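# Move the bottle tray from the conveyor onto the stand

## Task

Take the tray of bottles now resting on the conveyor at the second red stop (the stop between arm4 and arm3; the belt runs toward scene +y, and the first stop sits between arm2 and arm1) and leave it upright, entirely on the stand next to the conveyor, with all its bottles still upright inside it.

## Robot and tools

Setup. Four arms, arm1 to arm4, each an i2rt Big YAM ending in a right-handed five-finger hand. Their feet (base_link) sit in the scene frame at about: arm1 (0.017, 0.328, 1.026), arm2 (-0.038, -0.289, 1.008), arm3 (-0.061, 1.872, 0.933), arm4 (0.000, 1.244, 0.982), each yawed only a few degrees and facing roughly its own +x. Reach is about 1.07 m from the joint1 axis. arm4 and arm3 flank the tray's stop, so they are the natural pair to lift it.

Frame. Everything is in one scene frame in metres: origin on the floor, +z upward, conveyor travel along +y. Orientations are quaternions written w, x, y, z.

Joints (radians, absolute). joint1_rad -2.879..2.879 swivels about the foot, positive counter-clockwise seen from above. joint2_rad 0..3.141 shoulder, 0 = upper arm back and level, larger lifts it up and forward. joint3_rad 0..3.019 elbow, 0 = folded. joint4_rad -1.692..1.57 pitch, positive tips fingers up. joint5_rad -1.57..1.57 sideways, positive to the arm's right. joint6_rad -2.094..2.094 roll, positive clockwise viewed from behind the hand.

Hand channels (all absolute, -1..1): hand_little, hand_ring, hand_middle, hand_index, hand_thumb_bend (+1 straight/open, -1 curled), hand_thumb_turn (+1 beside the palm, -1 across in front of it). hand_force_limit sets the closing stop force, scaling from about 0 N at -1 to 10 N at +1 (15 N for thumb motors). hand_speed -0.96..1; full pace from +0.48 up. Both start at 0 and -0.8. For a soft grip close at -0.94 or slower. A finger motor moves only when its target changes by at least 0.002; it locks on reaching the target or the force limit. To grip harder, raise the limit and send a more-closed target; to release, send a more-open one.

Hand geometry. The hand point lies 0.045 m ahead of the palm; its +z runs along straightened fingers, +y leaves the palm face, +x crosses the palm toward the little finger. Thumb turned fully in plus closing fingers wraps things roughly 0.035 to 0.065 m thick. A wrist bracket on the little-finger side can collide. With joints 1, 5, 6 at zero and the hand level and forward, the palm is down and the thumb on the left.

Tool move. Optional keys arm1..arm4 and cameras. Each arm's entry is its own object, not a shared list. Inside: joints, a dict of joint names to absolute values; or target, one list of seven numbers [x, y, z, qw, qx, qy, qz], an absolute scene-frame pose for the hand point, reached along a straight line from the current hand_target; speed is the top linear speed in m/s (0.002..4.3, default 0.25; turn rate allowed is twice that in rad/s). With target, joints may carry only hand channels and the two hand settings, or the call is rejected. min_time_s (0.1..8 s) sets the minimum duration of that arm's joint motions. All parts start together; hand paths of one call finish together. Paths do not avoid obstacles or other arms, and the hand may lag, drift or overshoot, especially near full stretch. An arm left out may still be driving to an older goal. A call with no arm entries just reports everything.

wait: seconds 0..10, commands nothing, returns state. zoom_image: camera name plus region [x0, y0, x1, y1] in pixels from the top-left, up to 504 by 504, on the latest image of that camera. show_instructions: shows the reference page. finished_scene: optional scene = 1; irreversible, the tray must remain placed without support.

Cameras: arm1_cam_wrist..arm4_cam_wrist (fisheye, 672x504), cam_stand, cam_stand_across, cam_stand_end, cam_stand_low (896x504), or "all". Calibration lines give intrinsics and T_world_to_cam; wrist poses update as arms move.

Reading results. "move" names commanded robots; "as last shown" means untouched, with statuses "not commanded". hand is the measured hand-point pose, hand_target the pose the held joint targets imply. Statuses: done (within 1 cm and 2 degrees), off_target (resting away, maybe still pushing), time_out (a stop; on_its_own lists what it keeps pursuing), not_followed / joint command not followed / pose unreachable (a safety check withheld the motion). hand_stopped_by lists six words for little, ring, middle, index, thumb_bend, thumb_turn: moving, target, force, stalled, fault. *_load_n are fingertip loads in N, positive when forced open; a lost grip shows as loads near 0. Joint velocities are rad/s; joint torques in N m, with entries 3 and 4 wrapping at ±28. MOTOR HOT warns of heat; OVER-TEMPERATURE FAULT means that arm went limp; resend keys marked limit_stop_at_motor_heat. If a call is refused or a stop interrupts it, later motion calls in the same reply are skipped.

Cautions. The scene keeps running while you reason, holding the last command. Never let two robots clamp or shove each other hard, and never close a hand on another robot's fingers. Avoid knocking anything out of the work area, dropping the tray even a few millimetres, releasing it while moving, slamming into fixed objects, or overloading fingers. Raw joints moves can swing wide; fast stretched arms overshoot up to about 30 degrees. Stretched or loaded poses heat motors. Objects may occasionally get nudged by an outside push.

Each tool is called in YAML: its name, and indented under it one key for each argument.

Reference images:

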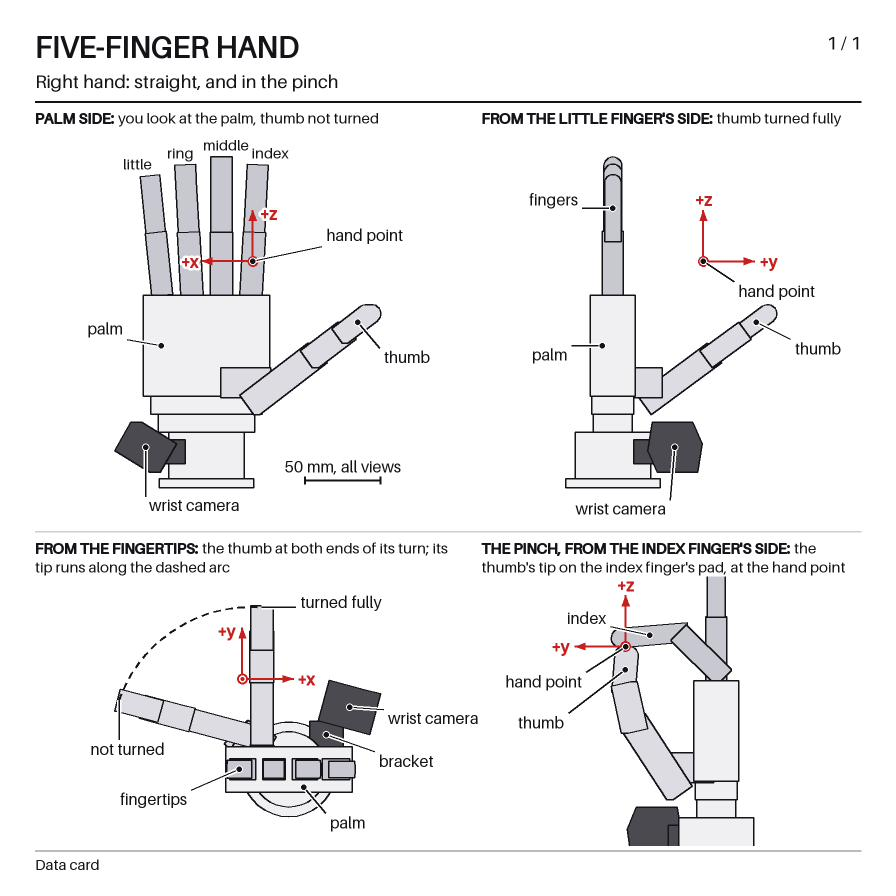

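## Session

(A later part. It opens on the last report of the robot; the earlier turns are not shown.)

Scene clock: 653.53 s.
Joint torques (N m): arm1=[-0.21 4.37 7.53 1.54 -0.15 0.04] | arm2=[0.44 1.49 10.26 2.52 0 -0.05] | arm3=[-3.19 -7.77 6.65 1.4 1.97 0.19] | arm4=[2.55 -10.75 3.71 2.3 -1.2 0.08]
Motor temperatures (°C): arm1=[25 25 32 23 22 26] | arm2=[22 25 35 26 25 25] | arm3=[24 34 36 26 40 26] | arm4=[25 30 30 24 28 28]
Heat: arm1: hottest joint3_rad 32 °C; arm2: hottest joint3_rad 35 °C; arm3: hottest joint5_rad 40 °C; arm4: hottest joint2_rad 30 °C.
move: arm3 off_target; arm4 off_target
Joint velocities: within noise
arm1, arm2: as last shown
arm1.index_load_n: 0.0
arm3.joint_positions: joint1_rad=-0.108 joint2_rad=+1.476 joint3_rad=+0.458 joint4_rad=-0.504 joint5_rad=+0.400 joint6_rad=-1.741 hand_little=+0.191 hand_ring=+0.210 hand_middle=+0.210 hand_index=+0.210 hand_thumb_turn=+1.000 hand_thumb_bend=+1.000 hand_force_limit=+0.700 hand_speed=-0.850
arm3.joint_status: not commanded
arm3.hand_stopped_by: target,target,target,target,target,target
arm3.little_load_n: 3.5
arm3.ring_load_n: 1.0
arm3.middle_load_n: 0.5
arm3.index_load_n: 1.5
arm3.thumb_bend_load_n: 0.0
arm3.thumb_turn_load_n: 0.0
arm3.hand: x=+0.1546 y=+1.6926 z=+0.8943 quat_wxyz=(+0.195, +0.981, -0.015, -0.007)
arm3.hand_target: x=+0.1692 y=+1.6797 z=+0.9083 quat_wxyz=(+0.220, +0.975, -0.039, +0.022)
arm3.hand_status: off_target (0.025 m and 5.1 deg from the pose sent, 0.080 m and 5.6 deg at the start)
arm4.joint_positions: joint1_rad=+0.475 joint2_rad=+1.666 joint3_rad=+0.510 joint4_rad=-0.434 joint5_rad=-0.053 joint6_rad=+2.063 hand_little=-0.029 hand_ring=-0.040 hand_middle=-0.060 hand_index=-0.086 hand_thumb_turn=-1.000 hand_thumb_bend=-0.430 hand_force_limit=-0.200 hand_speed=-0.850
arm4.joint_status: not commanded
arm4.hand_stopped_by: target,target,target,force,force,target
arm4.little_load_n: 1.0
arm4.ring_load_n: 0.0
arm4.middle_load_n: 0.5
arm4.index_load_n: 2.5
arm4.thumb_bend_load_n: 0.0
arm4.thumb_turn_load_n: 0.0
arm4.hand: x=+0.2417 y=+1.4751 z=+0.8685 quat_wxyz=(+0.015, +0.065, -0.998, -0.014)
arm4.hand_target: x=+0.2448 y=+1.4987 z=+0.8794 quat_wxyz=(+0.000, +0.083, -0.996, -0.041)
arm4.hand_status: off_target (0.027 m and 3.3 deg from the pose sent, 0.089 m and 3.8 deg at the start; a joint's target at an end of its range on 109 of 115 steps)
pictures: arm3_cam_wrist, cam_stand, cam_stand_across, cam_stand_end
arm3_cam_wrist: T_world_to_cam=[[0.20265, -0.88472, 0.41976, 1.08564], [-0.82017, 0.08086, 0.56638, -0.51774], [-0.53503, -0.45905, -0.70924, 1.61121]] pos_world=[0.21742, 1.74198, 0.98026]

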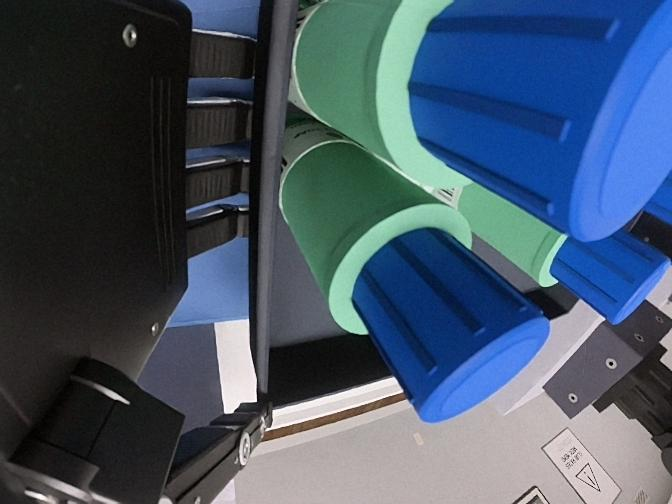

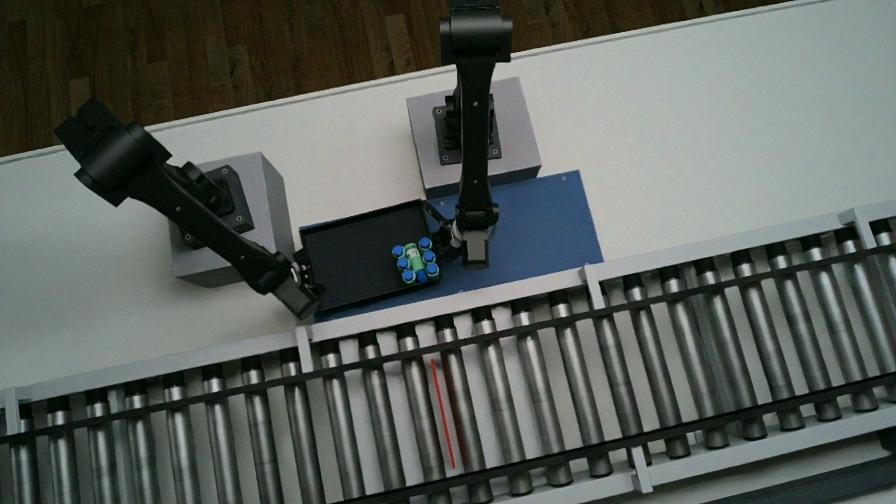

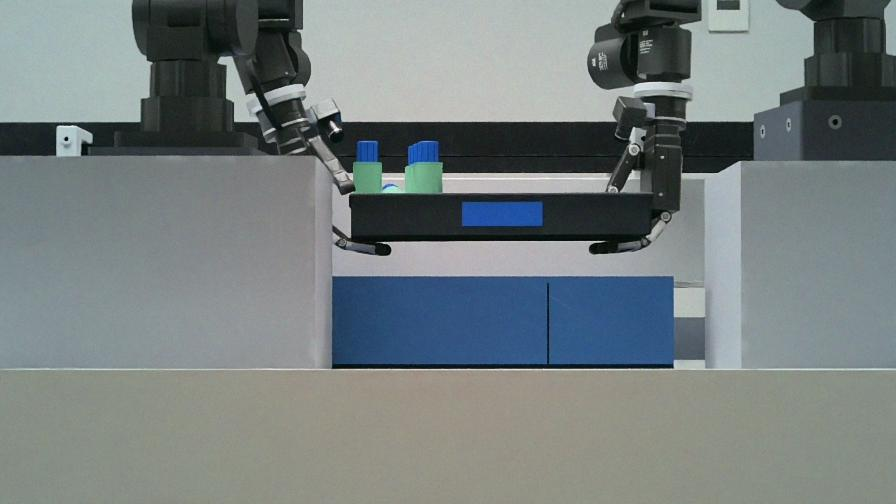

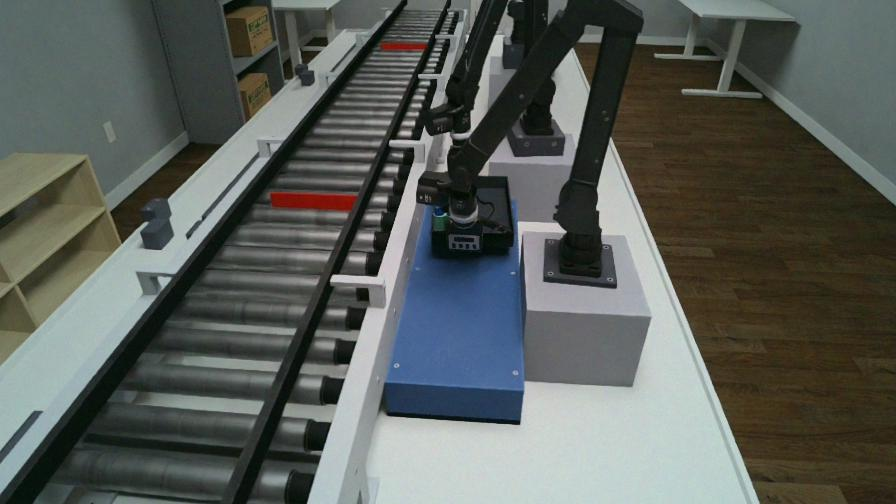

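move:
  arm3: {"target": [0.172, 1.679, 0.889, 0.220, 0.974, -0.038, 0.022], "speed": 0.015}
  arm4: {"target": [0.245, 1.500, 0.860, -0.005, 0.07, -0.998, -0.035], "speed": 0.015}
  cameras: ["cam_stand_across", "arm3_cam_wrist"]

zoom_image:
  camera: "cam_stand_across"
  region: [310, 180, 510, 300]

zoom_image:
  camera: "cam_stand_across"
  region: [510, 180, 710, 300]

Scene clock: 658.10 s.
Joint torques (N m): arm1=[-0.91 3.43 7.65 1.61 -0.17 0.05] | arm2=[0.03 1.67 10.19 2.54 0 -0.04] | arm3=[-3.08 -8.06 6.01 1.44 1.95 0.19] | arm4=[2.55 -11.16 3.21 2.35 -1.21 0.09]
Motor temperatures (°C): arm1=[25 25 32 23 22 26] | arm2=[22 25 35 26 25 25] | arm3=[24 34 36 26 40 26] | arm4=[25 30 30 24 28 28]
Heat: arm1: hottest joint3_rad 32 °C; arm2: hottest joint3_rad 35 °C; arm3: hottest joint5_rad 40 °C; arm4: hottest joint2_rad 30 °C.
move: arm3 off_target; arm4 off_target
Joint velocities: within noise
arm1, arm2: as last shown
arm2.little_load_n: 0.5
arm2.middle_load_n: 0.5
arm2.thumb_bend_load_n: 0.5
arm3.joint_positions: joint1_rad=-0.108 joint2_rad=+1.549 joint3_rad=+0.451 joint4_rad=-0.425 joint5_rad=+0.400 joint6_rad=-1.741 hand_little=+0.191 hand_ring=+0.210 hand_middle=+0.210 hand_index=+0.210 hand_thumb_turn=+1.000 hand_thumb_bend=+1.000 hand_force_limit=+0.700 hand_speed=-0.850
arm3.joint_status: not commanded
arm3.hand_stopped_by: target,target,target,target,target,target
arm3.little_load_n: 3.0
arm3.ring_load_n: 1.0
arm3.middle_load_n: 0.5
arm3.index_load_n: 1.5
arm3.thumb_bend_load_n: 0.0
arm3.thumb_turn_load_n: 0.0
arm3.hand: x=+0.1558 y=+1.6926 z=+0.8759 quat_wxyz=(+0.195, +0.981, -0.015, -0.007)
arm3.hand_target: x=+0.1714 y=+1.6797 z=+0.8893 quat_wxyz=(+0.220, +0.975, -0.039, +0.022)
arm3.hand_status: off_target (0.025 m and 5.2 deg from the pose sent, 0.023 m and 5.2 deg at the start)
arm4.joint_positions: joint1_rad=+0.475 joint2_rad=+1.736 joint3_rad=+0.507 joint4_rad=-0.360 joint5_rad=-0.053 joint6_rad=+2.063 hand_little=-0.029 hand_ring=-0.040 hand_middle=-0.060 hand_index=-0.086 hand_thumb_turn=-1.000 hand_thumb_bend=-0.430 hand_force_limit=-0.200 hand_speed=-0.850
arm4.joint_status: not commanded
arm4.hand_stopped_by: target,target,target,force,force,target
arm4.little_load_n: 1.0
arm4.ring_load_n: 0.0
arm4.middle_load_n: 0.5
arm4.index_load_n: 2.5
arm4.thumb_bend_load_n: 0.0
arm4.thumb_turn_load_n: 0.0
arm4.hand: x=+0.2418 y=+1.4750 z=+0.8500 quat_wxyz=(+0.015, +0.065, -0.998, -0.015)
arm4.hand_target: x=+0.2448 y=+1.4988 z=+0.8604 quat_wxyz=(+0.000, +0.083, -0.996, -0.041)
arm4.hand_status: off_target (0.027 m and 3.3 deg from the pose sent, 0.026 m and 3.3 deg at the start; a joint's target at an end of its range on 52 of 54 steps)
pictures: arm3_cam_wrist, cam_stand_across
arm3_cam_wrist: T_world_to_cam=[[0.20316, -0.88479, 0.41937, 1.09348], [-0.81953, 0.08072, 0.56733, -0.50706], [-0.53582, -0.45894, -0.70871, 1.59834]] pos_world=[0.21872, 1.74198, 0.96186]

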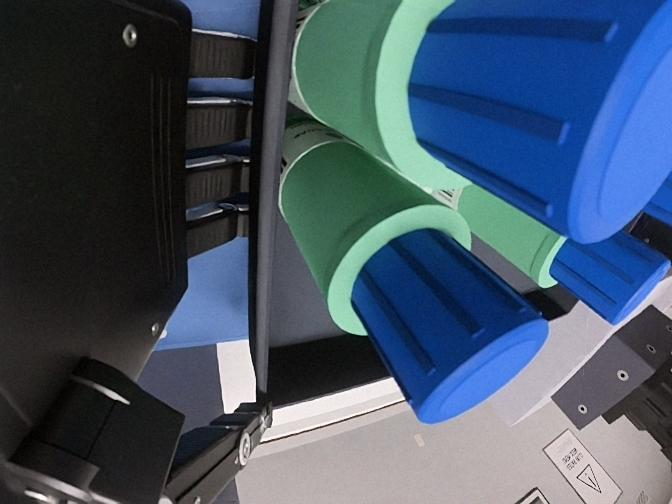

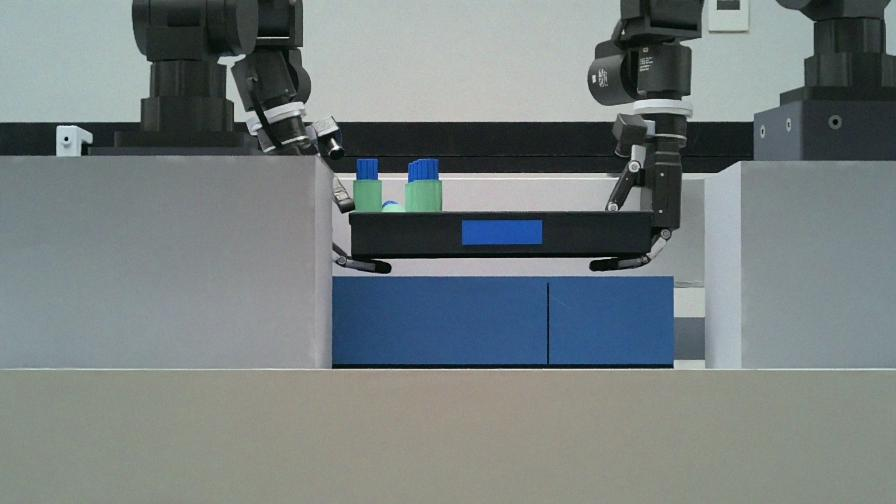

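Scaled by 2.520 from the camera's image (finer frame: 1280x720).

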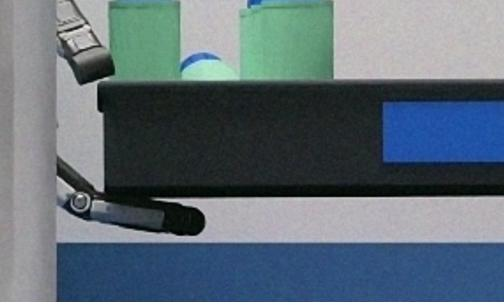

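Scaled by 2.520 from the camera's image (finer frame: 1280x720).

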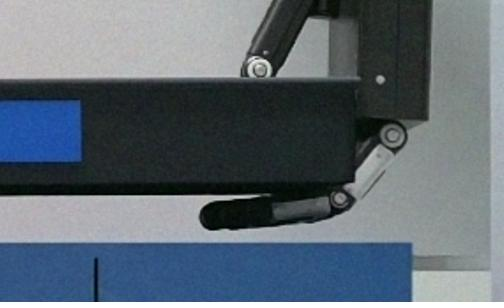

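move:
  arm3: {"target":[0.172,1.679,0.884,0.220,0.974,-0.038,0.022],"speed":0.01}
  arm4: {"target":[0.245,1.500,0.855,-0.005,0.07,-0.998,-0.035],"speed":0.01}
  cameras: ["cam_stand_across","cam_stand","cam_stand_low"]

zoom_image:
  camera: "cam_stand_across"
  region: [310, 180, 510, 300]

zoom_image:
  camera: "cam_stand_across"
  region: [510, 180, 710, 300]

Scene clock: 662.93 s.
Joint torques (N m): arm1=[0.21 4.13 7.68 1.81 -0.16 0.05] | arm2=[0.21 1.49 10.25 2.59 0.02 -0.04] | arm3=[-3.14 -8.12 5.79 1.5 1.96 0.2] | arm4=[2.55 -11.16 3.04 2.37 -1.21 0.09]
Motor temperatures (°C): arm1=[25 25 32 23 22 26] | arm2=[22 25 35 26 25 25] | arm3=[24 34 35 26 39 26] | arm4=[25 30 30 24 28 28]
Heat: arm1: hottest joint3_rad 32 °C; arm2: hottest joint3_rad 35 °C; arm3: hottest joint5_rad 39 °C; arm4: hottest joint2_rad 30 °C.
move: arm3 off_target; arm4 off_target
Joint velocities: within noise
arm1.joint_positions: joint1_rad=+0.098 joint2_rad=+0.547 joint3_rad=+1.374 joint4_rad=-1.301 joint5_rad=-0.090 joint6_rad=-1.151 hand_little=+1.000 hand_ring=+1.000 hand_middle=+1.000 hand_index=+1.000 hand_thumb_turn=+1.000 hand_thumb_bend=+1.000 hand_force_limit=+0.000 hand_speed=-0.800
arm1.joint_status: not commanded
arm1.hand_stopped_by: target,target,target,target,target,target
arm1.little_load_n: 0.0
arm1.ring_load_n: 0.0
arm1.middle_load_n: 0.0
arm1.index_load_n: 0.0
arm1.thumb_bend_load_n: 0.0
arm1.thumb_turn_load_n: 0.0
arm1.hand: x=+0.2290 y=+0.3345 z=+1.5209 quat_wxyz=(-0.189, +0.849, -0.087, +0.486)
arm1.hand_target: x=+0.2278 y=+0.3343 z=+1.5297 quat_wxyz=(-0.191, +0.843, -0.086, +0.495)
arm1.hand_status: not commanded
arm2.joint_positions: joint1_rad=-0.023 joint2_rad=+0.637 joint3_rad=+1.321 joint4_rad=-1.164 joint5_rad=-0.169 joint6_rad=-1.285 hand_little=+1.000 hand_ring=+1.000 hand_middle=+1.000 hand_index=+1.000 hand_thumb_turn=+1.000 hand_thumb_bend=+1.000 hand_force_limit=+0.000 hand_speed=-0.800
arm2.joint_status: not commanded
arm2.hand_stopped_by: target,target,target,target,target,target
arm2.little_load_n: 0.0
arm2.ring_load_n: 0.0
arm2.middle_load_n: 0.0
arm2.index_load_n: 0.0
arm2.thumb_bend_load_n: 0.0
arm2.thumb_turn_load_n: 0.5
arm2.hand: x=+0.2284 y=-0.3437 z=+1.4937 quat_wxyz=(-0.109, +0.840, -0.138, +0.514)
arm2.hand_target: x=+0.2275 y=-0.3436 z=+1.5044 quat_wxyz=(-0.110, +0.834, -0.136, +0.524)
arm2.hand_status: not commanded
arm3.joint_positions: joint1_rad=-0.108 joint2_rad=+1.568 joint3_rad=+0.449 joint4_rad=-0.404 joint5_rad=+0.400 joint6_rad=-1.741 hand_little=+0.191 hand_ring=+0.210 hand_middle=+0.210 hand_index=+0.210 hand_thumb_turn=+1.000 hand_thumb_bend=+1.000 hand_force_limit=+0.700 hand_speed=-0.850
arm3.joint_status: not commanded
arm3.hand_stopped_by: target,target,target,target,target,target
arm3.little_load_n: 3.0
arm3.ring_load_n: 1.0
arm3.middle_load_n: 0.5
arm3.index_load_n: 2.0
arm3.thumb_bend_load_n: 0.0
arm3.thumb_turn_load_n: 0.0
arm3.hand: x=+0.1560 y=+1.6926 z=+0.8712 quat_wxyz=(+0.195, +0.981, -0.015, -0.007)
arm3.hand_target: x=+0.1714 y=+1.6797 z=+0.8843 quat_wxyz=(+0.220, +0.975, -0.039, +0.022)
arm3.hand_status: off_target (0.025 m and 5.2 deg from the pose sent, 0.023 m and 5.2 deg at the start)
arm4.joint_positions: joint1_rad=+0.475 joint2_rad=+1.755 joint3_rad=+0.507 joint4_rad=-0.341 joint5_rad=-0.053 joint6_rad=+2.063 hand_little=-0.029 hand_ring=-0.040 hand_middle=-0.060 hand_index=-0.086 hand_thumb_turn=-1.000 hand_thumb_bend=-0.430 hand_force_limit=-0.200 hand_speed=-0.850
arm4.joint_status: not commanded
arm4.hand_stopped_by: target,target,target,force,force,target
arm4.little_load_n: 1.0
arm4.ring_load_n: 0.0
arm4.middle_load_n: 0.5
arm4.index_load_n: 2.5
arm4.thumb_bend_load_n: 0.0
arm4.thumb_turn_load_n: 0.0
arm4.hand: x=+0.2420 y=+1.4751 z=+0.8452 quat_wxyz=(+0.015, +0.065, -0.998, -0.015)
arm4.hand_target: x=+0.2448 y=+1.4988 z=+0.8554 quat_wxyz=(+0.000, +0.083, -0.996, -0.041)
arm4.hand_status: off_target (0.027 m and 3.3 deg from the pose sent, 0.026 m and 3.3 deg at the start; a joint's target at an end of its range on 59 of 61 steps)
pictures: cam_stand, cam_stand_across, cam_stand_low

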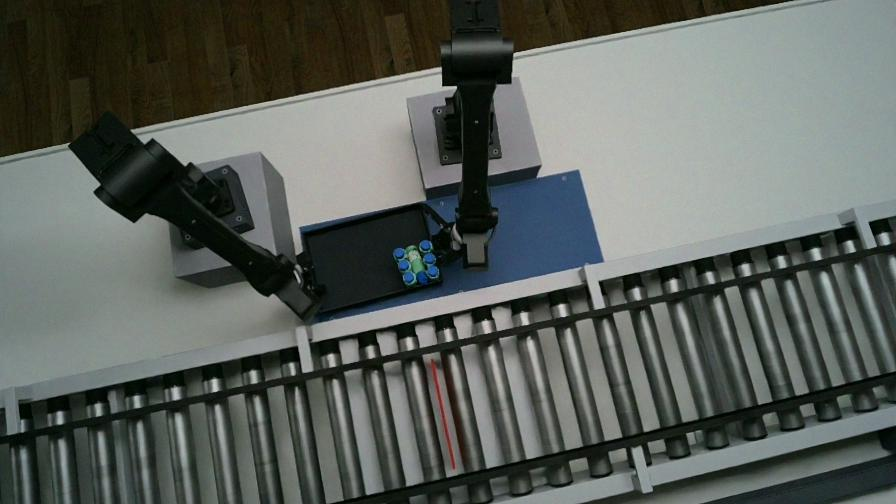

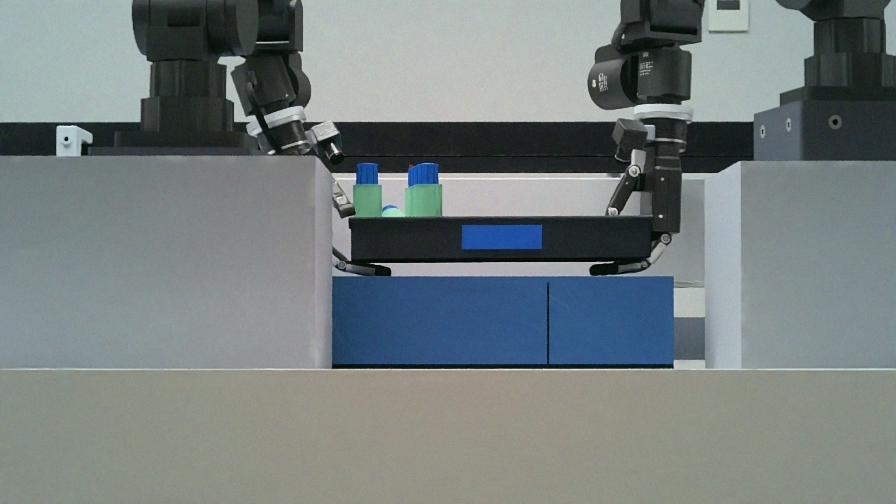

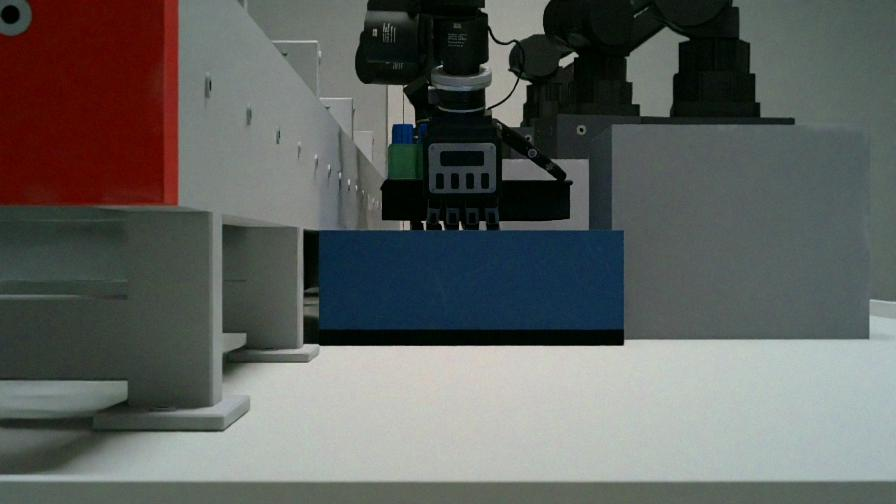

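Scaled by 2.520 from the camera's image (finer frame: 1280x720).

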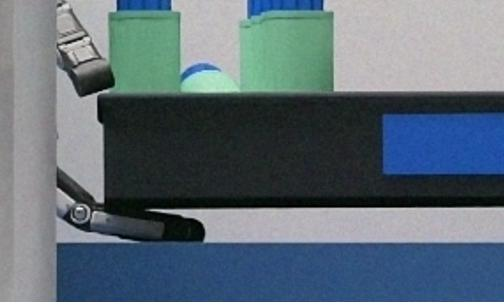

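Scaled by 2.520 from the camera's image (finer frame: 1280x720).

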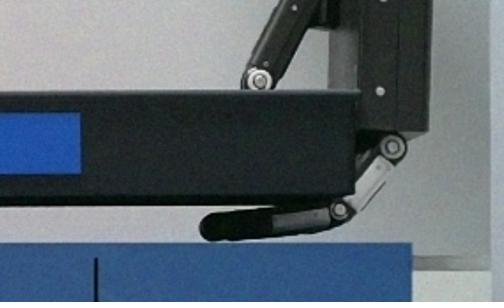

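move:
  arm3: {"target":[0.172,1.687,0.881,0.220,0.974,-0.038,0.022],"speed":0.01}
  arm4: {"target":[0.245,1.490,0.852,-0.005,0.07,-0.998,-0.035],"speed":0.01}
  cameras: ["cam_stand_across"]

zoom_image:
  camera: "cam_stand_across"
  region: [310, 180, 510, 300]

zoom_image:
  camera: "cam_stand_across"
  region: [510, 180, 710, 300]

Scene clock: 670.67 s.
Joint torques (N m): arm1=[-0.09 3.08 7.53 1.66 -0.12 0.07] | arm2=[0.5 1.73 10.21 2.65 0 -0.03] | arm3=[-1.79 -8 5.52 1.11 1.71 0.28] | arm4=[1.38 -10.87 2.66 2.17 -0.83 0.09]
Motor temperatures (°C): arm1=[25 25 32 23 22 26] | arm2=[22 25 35 26 25 25] | arm3=[24 33 34 26 39 26] | arm4=[25 29 29 24 27 28]
Heat: arm1: hottest joint3_rad 32 °C; arm2: hottest joint3_rad 35 °C; arm3: hottest joint5_rad 39 °C; arm4: hottest joint2_rad 29 °C.
move: arm3 off_target; arm4 off_target
Joint velocities: within noise
arm1, arm2: as last shown
arm2.middle_load_n: -0.5
arm2.thumb_turn_load_n: 0.0
arm3.joint_positions: joint1_rad=-0.097 joint2_rad=+1.576 joint3_rad=+0.449 joint4_rad=-0.394 joint5_rad=+0.408 joint6_rad=-1.721 hand_little=+0.191 hand_ring=+0.210 hand_middle=+0.210 hand_index=+0.210 hand_thumb_turn=+1.000 hand_thumb_bend=+1.000 hand_force_limit=+0.700 hand_speed=-0.850
arm3.joint_status: not commanded
arm3.hand_stopped_by: target,target,target,target,target,target
arm3.little_load_n: 2.5
arm3.ring_load_n: 1.0
arm3.middle_load_n: 0.5
arm3.index_load_n: 2.5
arm3.thumb_bend_load_n: 0.0
arm3.thumb_turn_load_n: 0.0
arm3.hand: x=+0.1572 y=+1.6943 z=+0.8703 quat_wxyz=(+0.199, +0.980, -0.020, -0.004)
arm3.hand_target: x=+0.1718 y=+1.6874 z=+0.8811 quat_wxyz=(+0.219, +0.975, -0.038, +0.022)
arm3.hand_status: off_target (0.020 m and 4.4 deg from the pose sent, 0.020 m and 5.2 deg at the start)
arm4.joint_positions: joint1_rad=+0.475 joint2_rad=+1.755 joint3_rad=+0.494 joint4_rad=-0.315 joint5_rad=-0.053 joint6_rad=+2.063 hand_little=-0.029 hand_ring=-0.040 hand_middle=-0.060 hand_index=-0.086 hand_thumb_turn=-1.000 hand_thumb_bend=-0.430 hand_force_limit=-0.200 hand_speed=-0.850
arm4.joint_status: not commanded
arm4.hand_stopped_by: target,target,target,force,force,target
arm4.little_load_n: 1.0
arm4.ring_load_n: 0.5
arm4.middle_load_n: 0.0
arm4.index_load_n: 2.5
arm4.thumb_bend_load_n: 0.0
arm4.thumb_turn_load_n: 0.0
arm4.hand: x=+0.2407 y=+1.4741 z=+0.8443 quat_wxyz=(+0.009, +0.065, -0.998, -0.018)
arm4.hand_target: x=+0.2450 y=+1.4894 z=+0.8522 quat_wxyz=(-0.003, +0.075, -0.996, -0.037)
arm4.hand_status: off_target (0.018 m and 2.6 deg from the pose sent, 0.017 m and 3.3 deg at the start; a joint's target at an end of its range on 55 of 61 steps)

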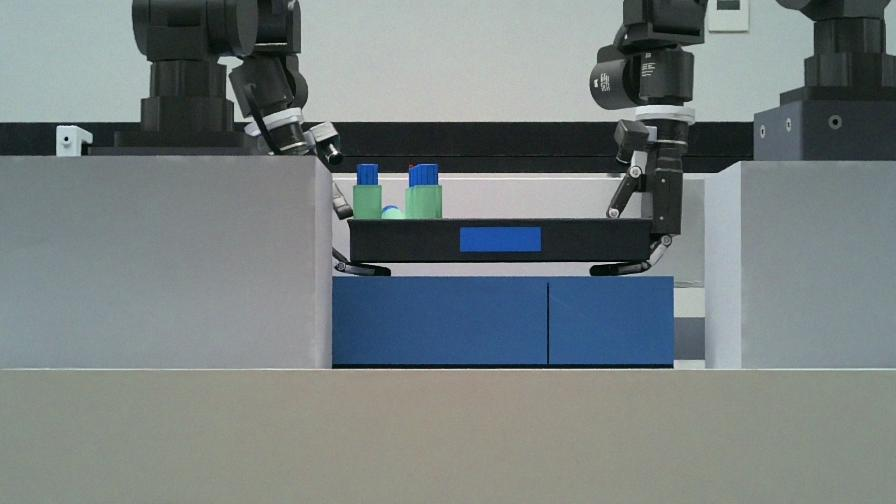

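Scaled by 2.520 from the camera's image (finer frame: 1280x720).

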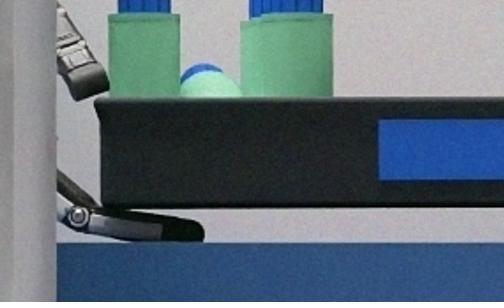

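Scaled by 2.520 from the camera's image (finer frame: 1280x720).

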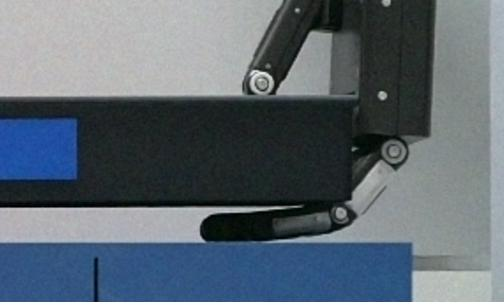

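move:
  arm3: {"target":[0.172,1.707,0.881,0.220,0.974,-0.038,0.022],"speed":0.02}
  cameras: ["cam_stand_across"]

zoom_image:
  camera: "cam_stand_across"
  region: [310, 180, 510, 300]

Scene clock: 673.77 s.
Joint torques (N m): arm1=[-0.26 3.72 7.65 1.72 -0.2 0.01] | arm2=[0.26 1.85 10.22 2.55 0 -0.04] | arm3=[-0.73 -7.94 5.45 -0.05 1.04 0.26] | arm4=[1.03 -10.99 2.7 1.51 -0.31 0.08]
Motor temperatures (°C): arm1=[25 25 32 23 22 26] | arm2=[22 25 35 26 25 25] | arm3=[24 33 34 26 38 26] | arm4=[25 29 29 24 27 28]
Heat: arm1: hottest joint3_rad 32 °C; arm2: hottest joint3_rad 35 °C; arm3: hottest joint5_rad 38 °C; arm4: hottest joint2_rad 29 °C.
move: arm3 off_target
Joint velocities: within noise
arm1, arm2, arm4: as last shown
arm2.middle_load_n: 0.0
arm3.joint_positions: joint1_rad=-0.037 joint2_rad=+1.576 joint3_rad=+0.449 joint4_rad=-0.401 joint5_rad=+0.431 joint6_rad=-1.640 hand_little=+0.191 hand_ring=+0.210 hand_middle=+0.210 hand_index=+0.210 hand_thumb_turn=+1.000 hand_thumb_bend=+1.000 hand_force_limit=+0.700 hand_speed=-0.850
arm3.joint_status: not commanded
arm3.hand_stopped_by: target,target,target,target,target,target
arm3.little_load_n: 3.0
arm3.ring_load_n: 1.0
arm3.middle_load_n: 0.5
arm3.index_load_n: 1.0
arm3.thumb_bend_load_n: 0.0
arm3.thumb_turn_load_n: 0.0
arm3.hand: x=+0.1601 y=+1.7066 z=+0.8725 quat_wxyz=(+0.210, +0.977, -0.031, +0.005)
arm3.hand_target: x=+0.1720 y=+1.7070 z=+0.8807 quat_wxyz=(+0.220, +0.975, -0.038, +0.022)
arm3.hand_status: off_target (0.015 m and 2.4 deg from the pose sent, 0.022 m and 4.4 deg at the start)
arm4.joint_positions: joint1_rad=+0.479 joint2_rad=+1.755 joint3_rad=+0.494 joint4_rad=-0.297 joint5_rad=-0.067 joint6_rad=+2.063 hand_little=-0.029 hand_ring=-0.040 hand_middle=-0.060 hand_index=-0.086 hand_thumb_turn=-1.000 hand_thumb_bend=-0.430 hand_force_limit=-0.200 hand_speed=-0.850
arm4.little_load_n: 2.0
arm4.ring_load_n: 0.0
arm4.index_load_n: 0.5
arm4.hand: x=+0.2422 y=+1.4800 z=+0.8460 quat_wxyz=(+0.005, +0.068, -0.997, -0.029)
arm4.hand_target: x=+0.2451 y=+1.4894 z=+0.8522 quat_wxyz=(-0.003, +0.075, -0.996, -0.037)

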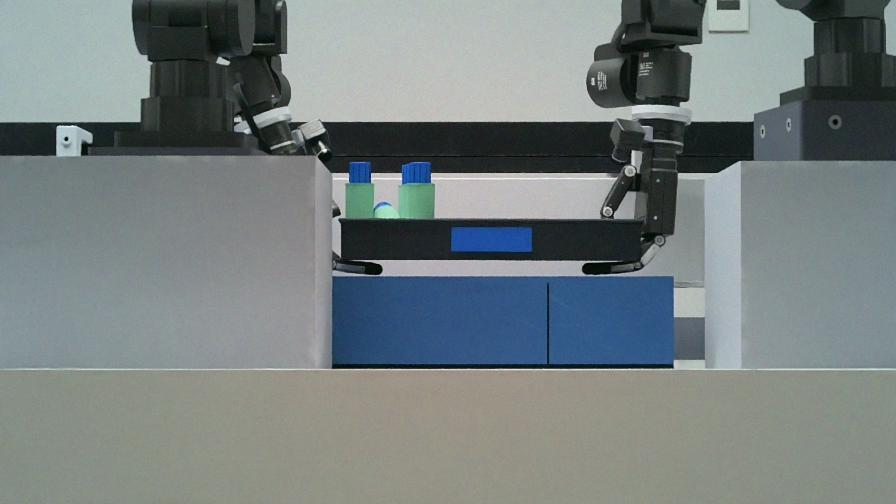

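Scaled by 2.520 from the camera's image (finer frame: 1280x720).

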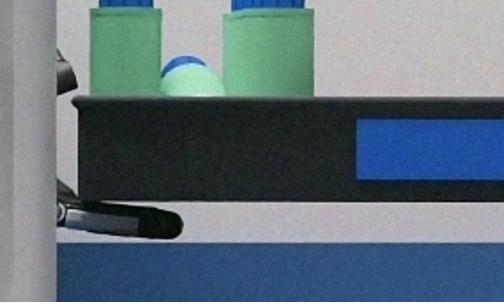

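move:
  arm3: {"target":[0.172,1.707,0.878,0.220,0.974,-0.038,0.022],"speed":0.01}
  cameras: ["cam_stand_across","arm4_cam_wrist","cam_stand_end","arm3_cam_wrist"]

zoom_image:
  camera: "cam_stand_across"
  region: [510, 180, 710, 300]

zoom_image:
  camera: "arm4_cam_wrist"
  region: [180, 0, 430, 250]

Scene clock: 677.23 s.
Joint torques (N m): arm1=[-0.15 3.9 7.76 1.73 -0.12 0.08] | arm2=[0.5 1.85 10.24 2.56 0 -0.05] | arm3=[-0.79 -8 5.22 0.5 1.03 0.27] | arm4=[1.14 -11.05 2.7 1.5 -0.31 0.09]
Motor temperatures (°C): arm1=[25 25 32 23 22 26] | arm2=[22 25 35 26 25 25] | arm3=[24 32 34 26 38 26] | arm4=[25 29 29 24 27 28]
Heat: arm1: hottest joint3_rad 32 °C; arm2: hottest joint3_rad 35 °C; arm3: hottest joint5_rad 38 °C; arm4: hottest joint2_rad 29 °C.
move: arm3 off_target
Joint velocities: within noise
arm1, arm2, arm4: as last shown
arm1.ring_load_n: -0.5
arm2.ring_load_n: -0.5
arm3.joint_positions: joint1_rad=-0.037 joint2_rad=+1.586 joint3_rad=+0.449 joint4_rad=-0.401 joint5_rad=+0.431 joint6_rad=-1.639 hand_little=+0.191 hand_ring=+0.210 hand_middle=+0.210 hand_index=+0.210 hand_thumb_turn=+1.000 hand_thumb_bend=+1.000 hand_force_limit=+0.700 hand_speed=-0.850
arm3.joint_status: not commanded
arm3.hand_stopped_by: target,target,target,target,target,target
arm3.little_load_n: 3.0
arm3.ring_load_n: 1.0
arm3.middle_load_n: 0.5
arm3.index_load_n: 1.5
arm3.thumb_bend_load_n: 0.0
arm3.thumb_turn_load_n: 0.5
arm3.hand: x=+0.1581 y=+1.7069 z=+0.8703 quat_wxyz=(+0.210, +0.977, -0.030, +0.001)
arm3.hand_target: x=+0.1719 y=+1.7070 z=+0.8778 quat_wxyz=(+0.220, +0.975, -0.038, +0.022)
arm3.hand_status: off_target (0.016 m and 2.9 deg from the pose sent, 0.013 m and 2.4 deg at the start)
arm4.ring_load_n: 0.5
arm4.thumb_bend_load_n: 0.5
arm4.hand_target: x=+0.2451 y=+1.4894 z=+0.8522 quat_wxyz=(-0.003, +0.075, -0.997, -0.037)
pictures: arm3_cam_wrist, arm4_cam_wrist, cam_stand_across, cam_stand_end
arm3_cam_wrist: T_world_to_cam=[[0.17216, -0.87611, 0.45033, 1.07112], [-0.82844, 0.11858, 0.54739, -0.54895], [-0.53297, -0.46731, -0.70538, 1.61303]] pos_world=[0.22053, 1.75729, 0.95594]
arm4_cam_wrist: T_world_to_cam=[[-0.35533, 0.92818, 0.11057, -1.38648], [0.80471, 0.24356, 0.54141, -1.01652], [0.4756, 0.28135, -0.83345, 0.28684]] pos_world=[0.18893, 1.45379, 0.94272]

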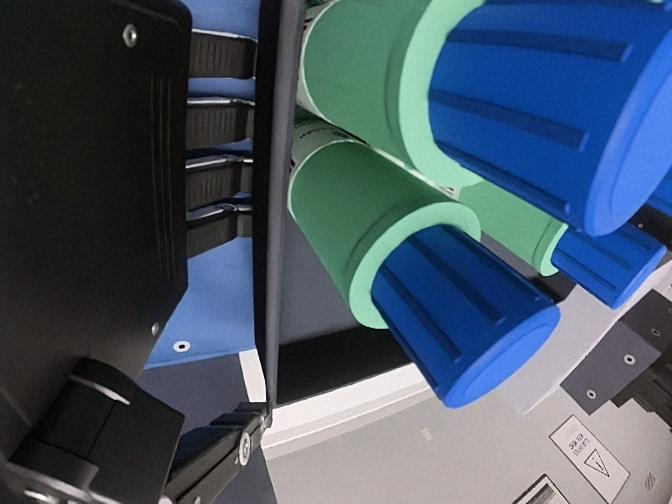

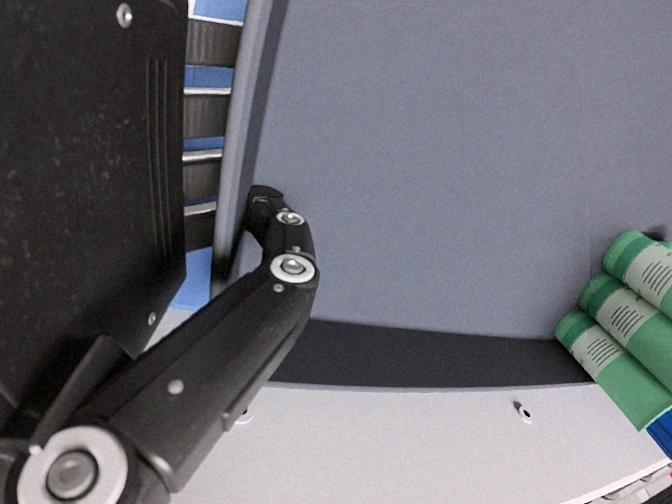

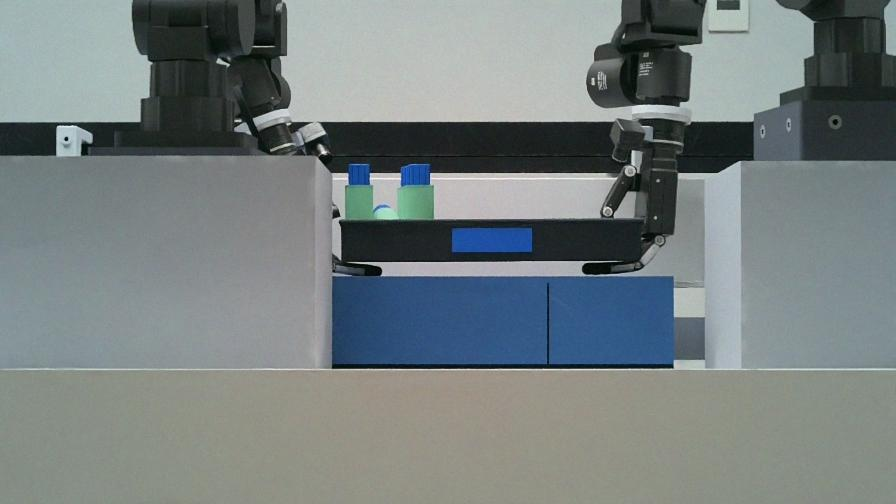

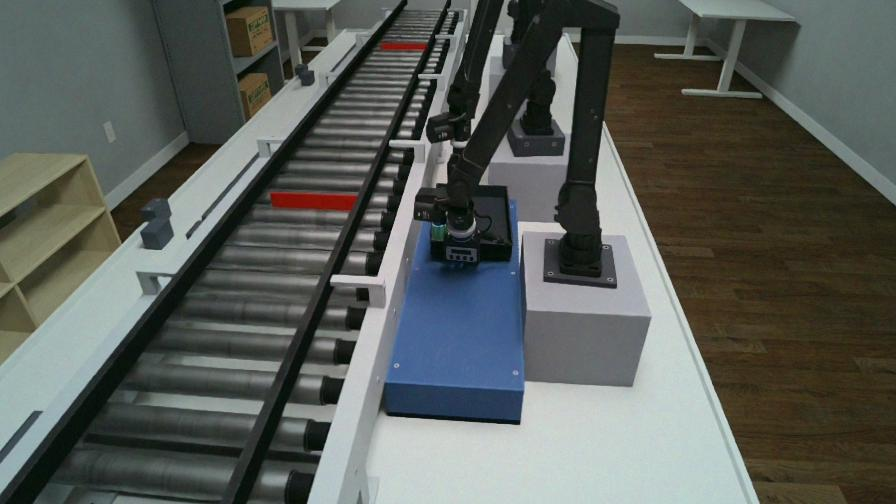

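Scaled by 2.520 from the camera's image (finer frame: 1280x720).

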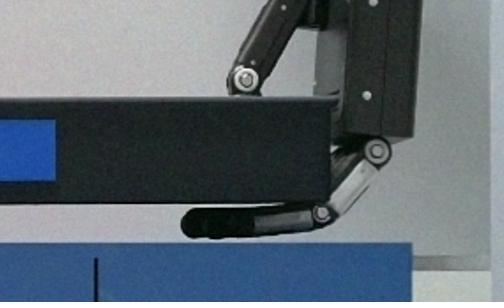

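Scaled by 2.016 from the camera's image (finer frame: 960x720).

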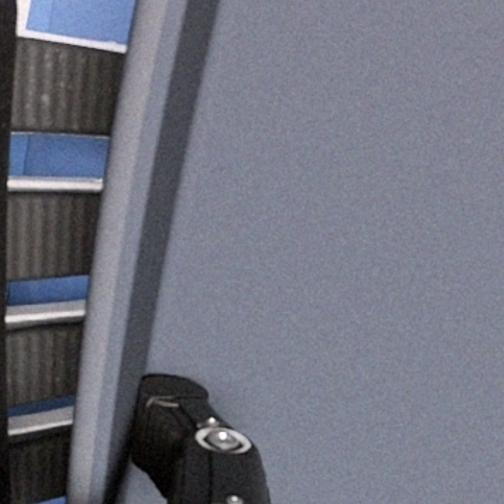

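move:
  arm3: {"target":[0.172,1.725,0.878,0.220,0.974,-0.038,0.022],"speed":0.015}
  arm4: {"target":[0.245,1.470,0.852,-0.005,0.07,-0.998,-0.035],"speed":0.015}
  cameras: ["cam_stand_across"]

zoom_image:
  camera: "cam_stand_across"
  region: [310, 180, 510, 300]

zoom_image:
  camera: "cam_stand_across"
  region: [510, 180, 710, 300]

Scene clock: 680.73 s.
Joint torques (N m): arm1=[0.21 2.9 7.86 1.85 -0.17 0.05] | arm2=[0.21 1.38 10.18 2.58 0.01 -0.06] | arm3=[0.44 -7.82 5.45 -0.21 0.51 0.15] | arm4=[-2.14 -11.58 1.18 1.17 0.2 -0.11]
Motor temperatures (°C): arm1=[25 25 32 23 22 26] | arm2=[22 25 35 26 25 25] | arm3=[24 32 33 26 37 26] | arm4=[25 29 29 24 27 28]
Heat: arm1: hottest joint3_rad 32 °C; arm2: hottest joint3_rad 35 °C; arm3: hottest joint5_rad 37 °C; arm4: hottest joint2_rad 29 °C.
move: arm3 off_target; arm4 off_target
Joint velocities: within noise
arm1, arm2: as last shown
arm1.ring_load_n: 0.0
arm2.ring_load_n: 0.0
arm3.joint_positions: joint1_rad=+0.016 joint2_rad=+1.588 joint3_rad=+0.449 joint4_rad=-0.419 joint5_rad=+0.448 joint6_rad=-1.554 hand_little=+0.191 hand_ring=+0.210 hand_middle=+0.210 hand_index=+0.210 hand_thumb_turn=+1.000 hand_thumb_bend=+1.000 hand_force_limit=+0.700 hand_speed=-0.850
arm3.joint_status: not commanded
arm3.hand_stopped_by: target,target,target,target,target,target
arm3.little_load_n: 3.0
arm3.ring_load_n: 1.5
arm3.middle_load_n: 0.5
arm3.index_load_n: 1.5
arm3.thumb_bend_load_n: 0.0
arm3.thumb_turn_load_n: 0.0
arm3.hand: x=+0.1570 y=+1.7190 z=+0.8716 quat_wxyz=(+0.217, +0.975, -0.043, +0.005)
arm3.hand_target: x=+0.1718 y=+1.7248 z=+0.8777 quat_wxyz=(+0.220, +0.975, -0.038, +0.022)
arm3.hand_status: off_target (0.017 m and 2.0 deg from the pose sent, 0.024 m and 2.9 deg at the start)
arm4.joint_positions: joint1_rad=+0.473 joint2_rad=+1.750 joint3_rad=+0.483 joint4_rad=-0.271 joint5_rad=-0.075 joint6_rad=+2.047 hand_little=-0.029 hand_ring=-0.040 hand_middle=-0.060 hand_index=-0.087 hand_thumb_turn=-1.000 hand_thumb_bend=-0.429 hand_force_limit=-0.200 hand_speed=-0.850
arm4.joint_status: not commanded
arm4.hand_stopped_by: target,target,target,force,force,target
arm4.little_load_n: 1.5
arm4.ring_load_n: 0.5
arm4.middle_load_n: 0.0
arm4.index_load_n: 0.0
arm4.thumb_bend_load_n: 4.5
arm4.thumb_turn_load_n: 0.5
arm4.hand: x=+0.2425 y=+1.4812 z=+0.8476 quat_wxyz=(-0.001, +0.074, -0.997, -0.038)
arm4.hand_target: x=+0.2448 y=+1.4704 z=+0.8515 quat_wxyz=(-0.005, +0.070, -0.997, -0.035)
arm4.hand_status: off_target (0.012 m and 0.7 deg from the pose sent, 0.012 m and 1.4 deg at the start)

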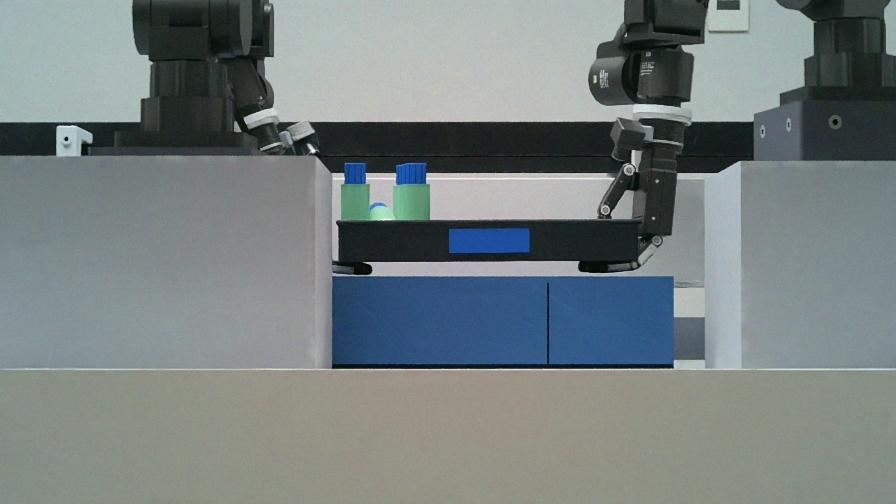

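Scaled by 2.520 from the camera's image (finer frame: 1280x720).

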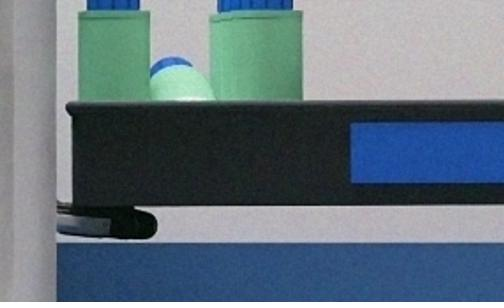

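Scaled by 2.520 from the camera's image (finer frame: 1280x720).

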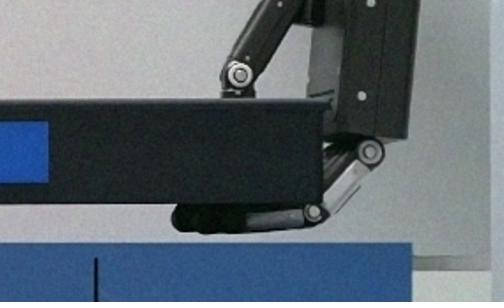

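move:
  arm3: {"target":[0.172,1.742,0.876,0.220,0.974,-0.038,0.022],"speed":0.015}
  arm4: {"target":[0.245,1.464,0.850,-0.005,0.07,-0.998,-0.035],"speed":0.015}
  cameras: ["cam_stand_across"]

zoom_image:
  camera: "cam_stand_across"
  region: [310, 180, 510, 300]

zoom_image:
  camera: "cam_stand_across"
  region: [510, 180, 710, 300]

Scene clock: 683.57 s.
Joint torques (N m): arm1=[0.56 3.72 7.65 1.59 -0.15 0.05] | arm2=[0.21 1.49 10.21 2.48 0.03 -0.04] | arm3=[-1.14 -7.65 5.59 -0.36 0.41 0.15] | arm4=[-1.49 -11.22 1.94 1.28 -0.13 -0.09]
Motor temperatures (°C): arm1=[25 25 32 23 22 26] | arm2=[22 25 35 26 25 25] | arm3=[24 32 33 26 36 26] | arm4=[25 29 29 24 27 28]
Heat: arm1: hottest joint3_rad 32 °C; arm2: hottest joint3_rad 35 °C; arm3: hottest joint5_rad 36 °C; arm4: hottest joint2_rad 29 °C.
move: arm3 off_target; arm4 done
Joint velocities: within noise
arm1, arm2: as last shown
arm3.joint_positions: joint1_rad=+0.099 joint2_rad=+1.598 joint3_rad=+0.453 joint4_rad=-0.442 joint5_rad=+0.452 joint6_rad=-1.482 hand_little=+0.191 hand_ring=+0.210 hand_middle=+0.210 hand_index=+0.210 hand_thumb_turn=+1.000 hand_thumb_bend=+1.000 hand_force_limit=+0.700 hand_speed=-0.850
arm3.joint_status: not commanded
arm3.hand_stopped_by: target,target,target,target,target,target
arm3.little_load_n: 0.0
arm3.ring_load_n: 0.0
arm3.middle_load_n: 0.0
arm3.index_load_n: 0.5
arm3.thumb_bend_load_n: 0.0
arm3.thumb_turn_load_n: 0.0
arm3.hand: x=+0.1597 y=+1.7392 z=+0.8705 quat_wxyz=(+0.219, +0.975, -0.034, +0.008)
arm3.hand_target: x=+0.1720 y=+1.7419 z=+0.8759 quat_wxyz=(+0.220, +0.975, -0.038, +0.022)
arm3.hand_status: off_target (0.014 m and 1.6 deg from the pose sent, 0.028 m and 2.0 deg at the start)
arm4.joint_positions: joint1_rad=+0.444 joint2_rad=+1.751 joint3_rad=+0.461 joint4_rad=-0.265 joint5_rad=-0.067 joint6_rad=+2.022 hand_little=-0.029 hand_ring=-0.040 hand_middle=-0.060 hand_index=-0.086 hand_thumb_turn=-1.000 hand_thumb_bend=-0.429 hand_force_limit=-0.200 hand_speed=-0.850
arm4.joint_status: not commanded
arm4.hand_stopped_by: target,target,target,force,force,target
arm4.little_load_n: 0.0
arm4.ring_load_n: 0.0
arm4.middle_load_n: 0.0
arm4.index_load_n: 7.0
arm4.thumb_bend_load_n: 5.5
arm4.thumb_turn_load_n: 0.5
arm4.hand: x=+0.2385 y=+1.4662 z=+0.8435 quat_wxyz=(+0.003, +0.070, -0.997, -0.030)
arm4.hand_target: x=+0.2449 y=+1.4640 z=+0.8497 quat_wxyz=(-0.005, +0.070, -0.997, -0.035)
arm4.hand_status: done (0.009 m and 1.1 deg from the pose sent, 0.018 m and 0.7 deg at the start)

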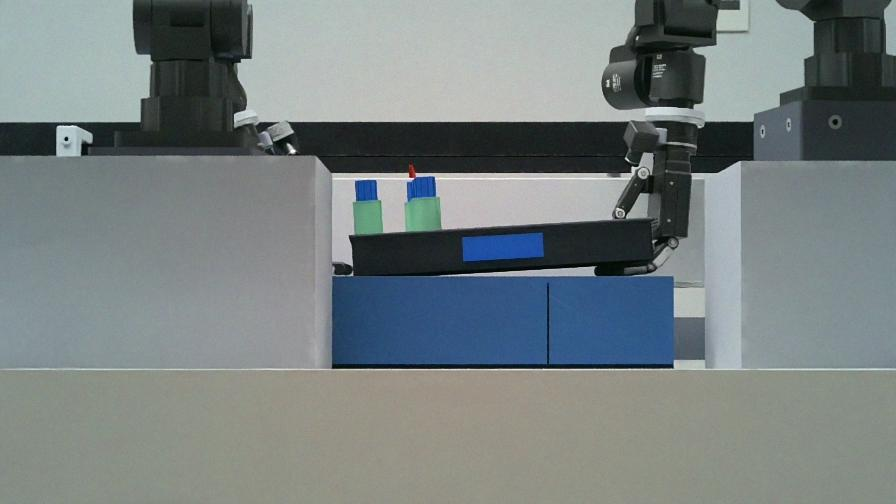

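Scaled by 2.520 from the camera's image (finer frame: 1280x720).

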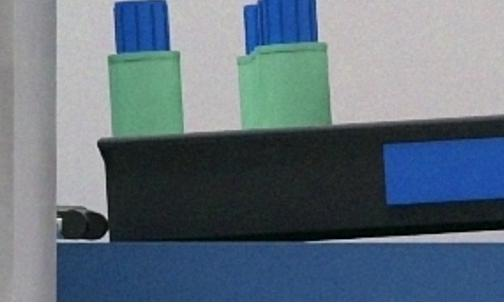

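Scaled by 2.520 from the camera's image (finer frame: 1280x720).

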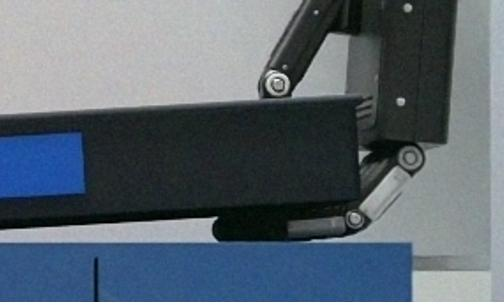

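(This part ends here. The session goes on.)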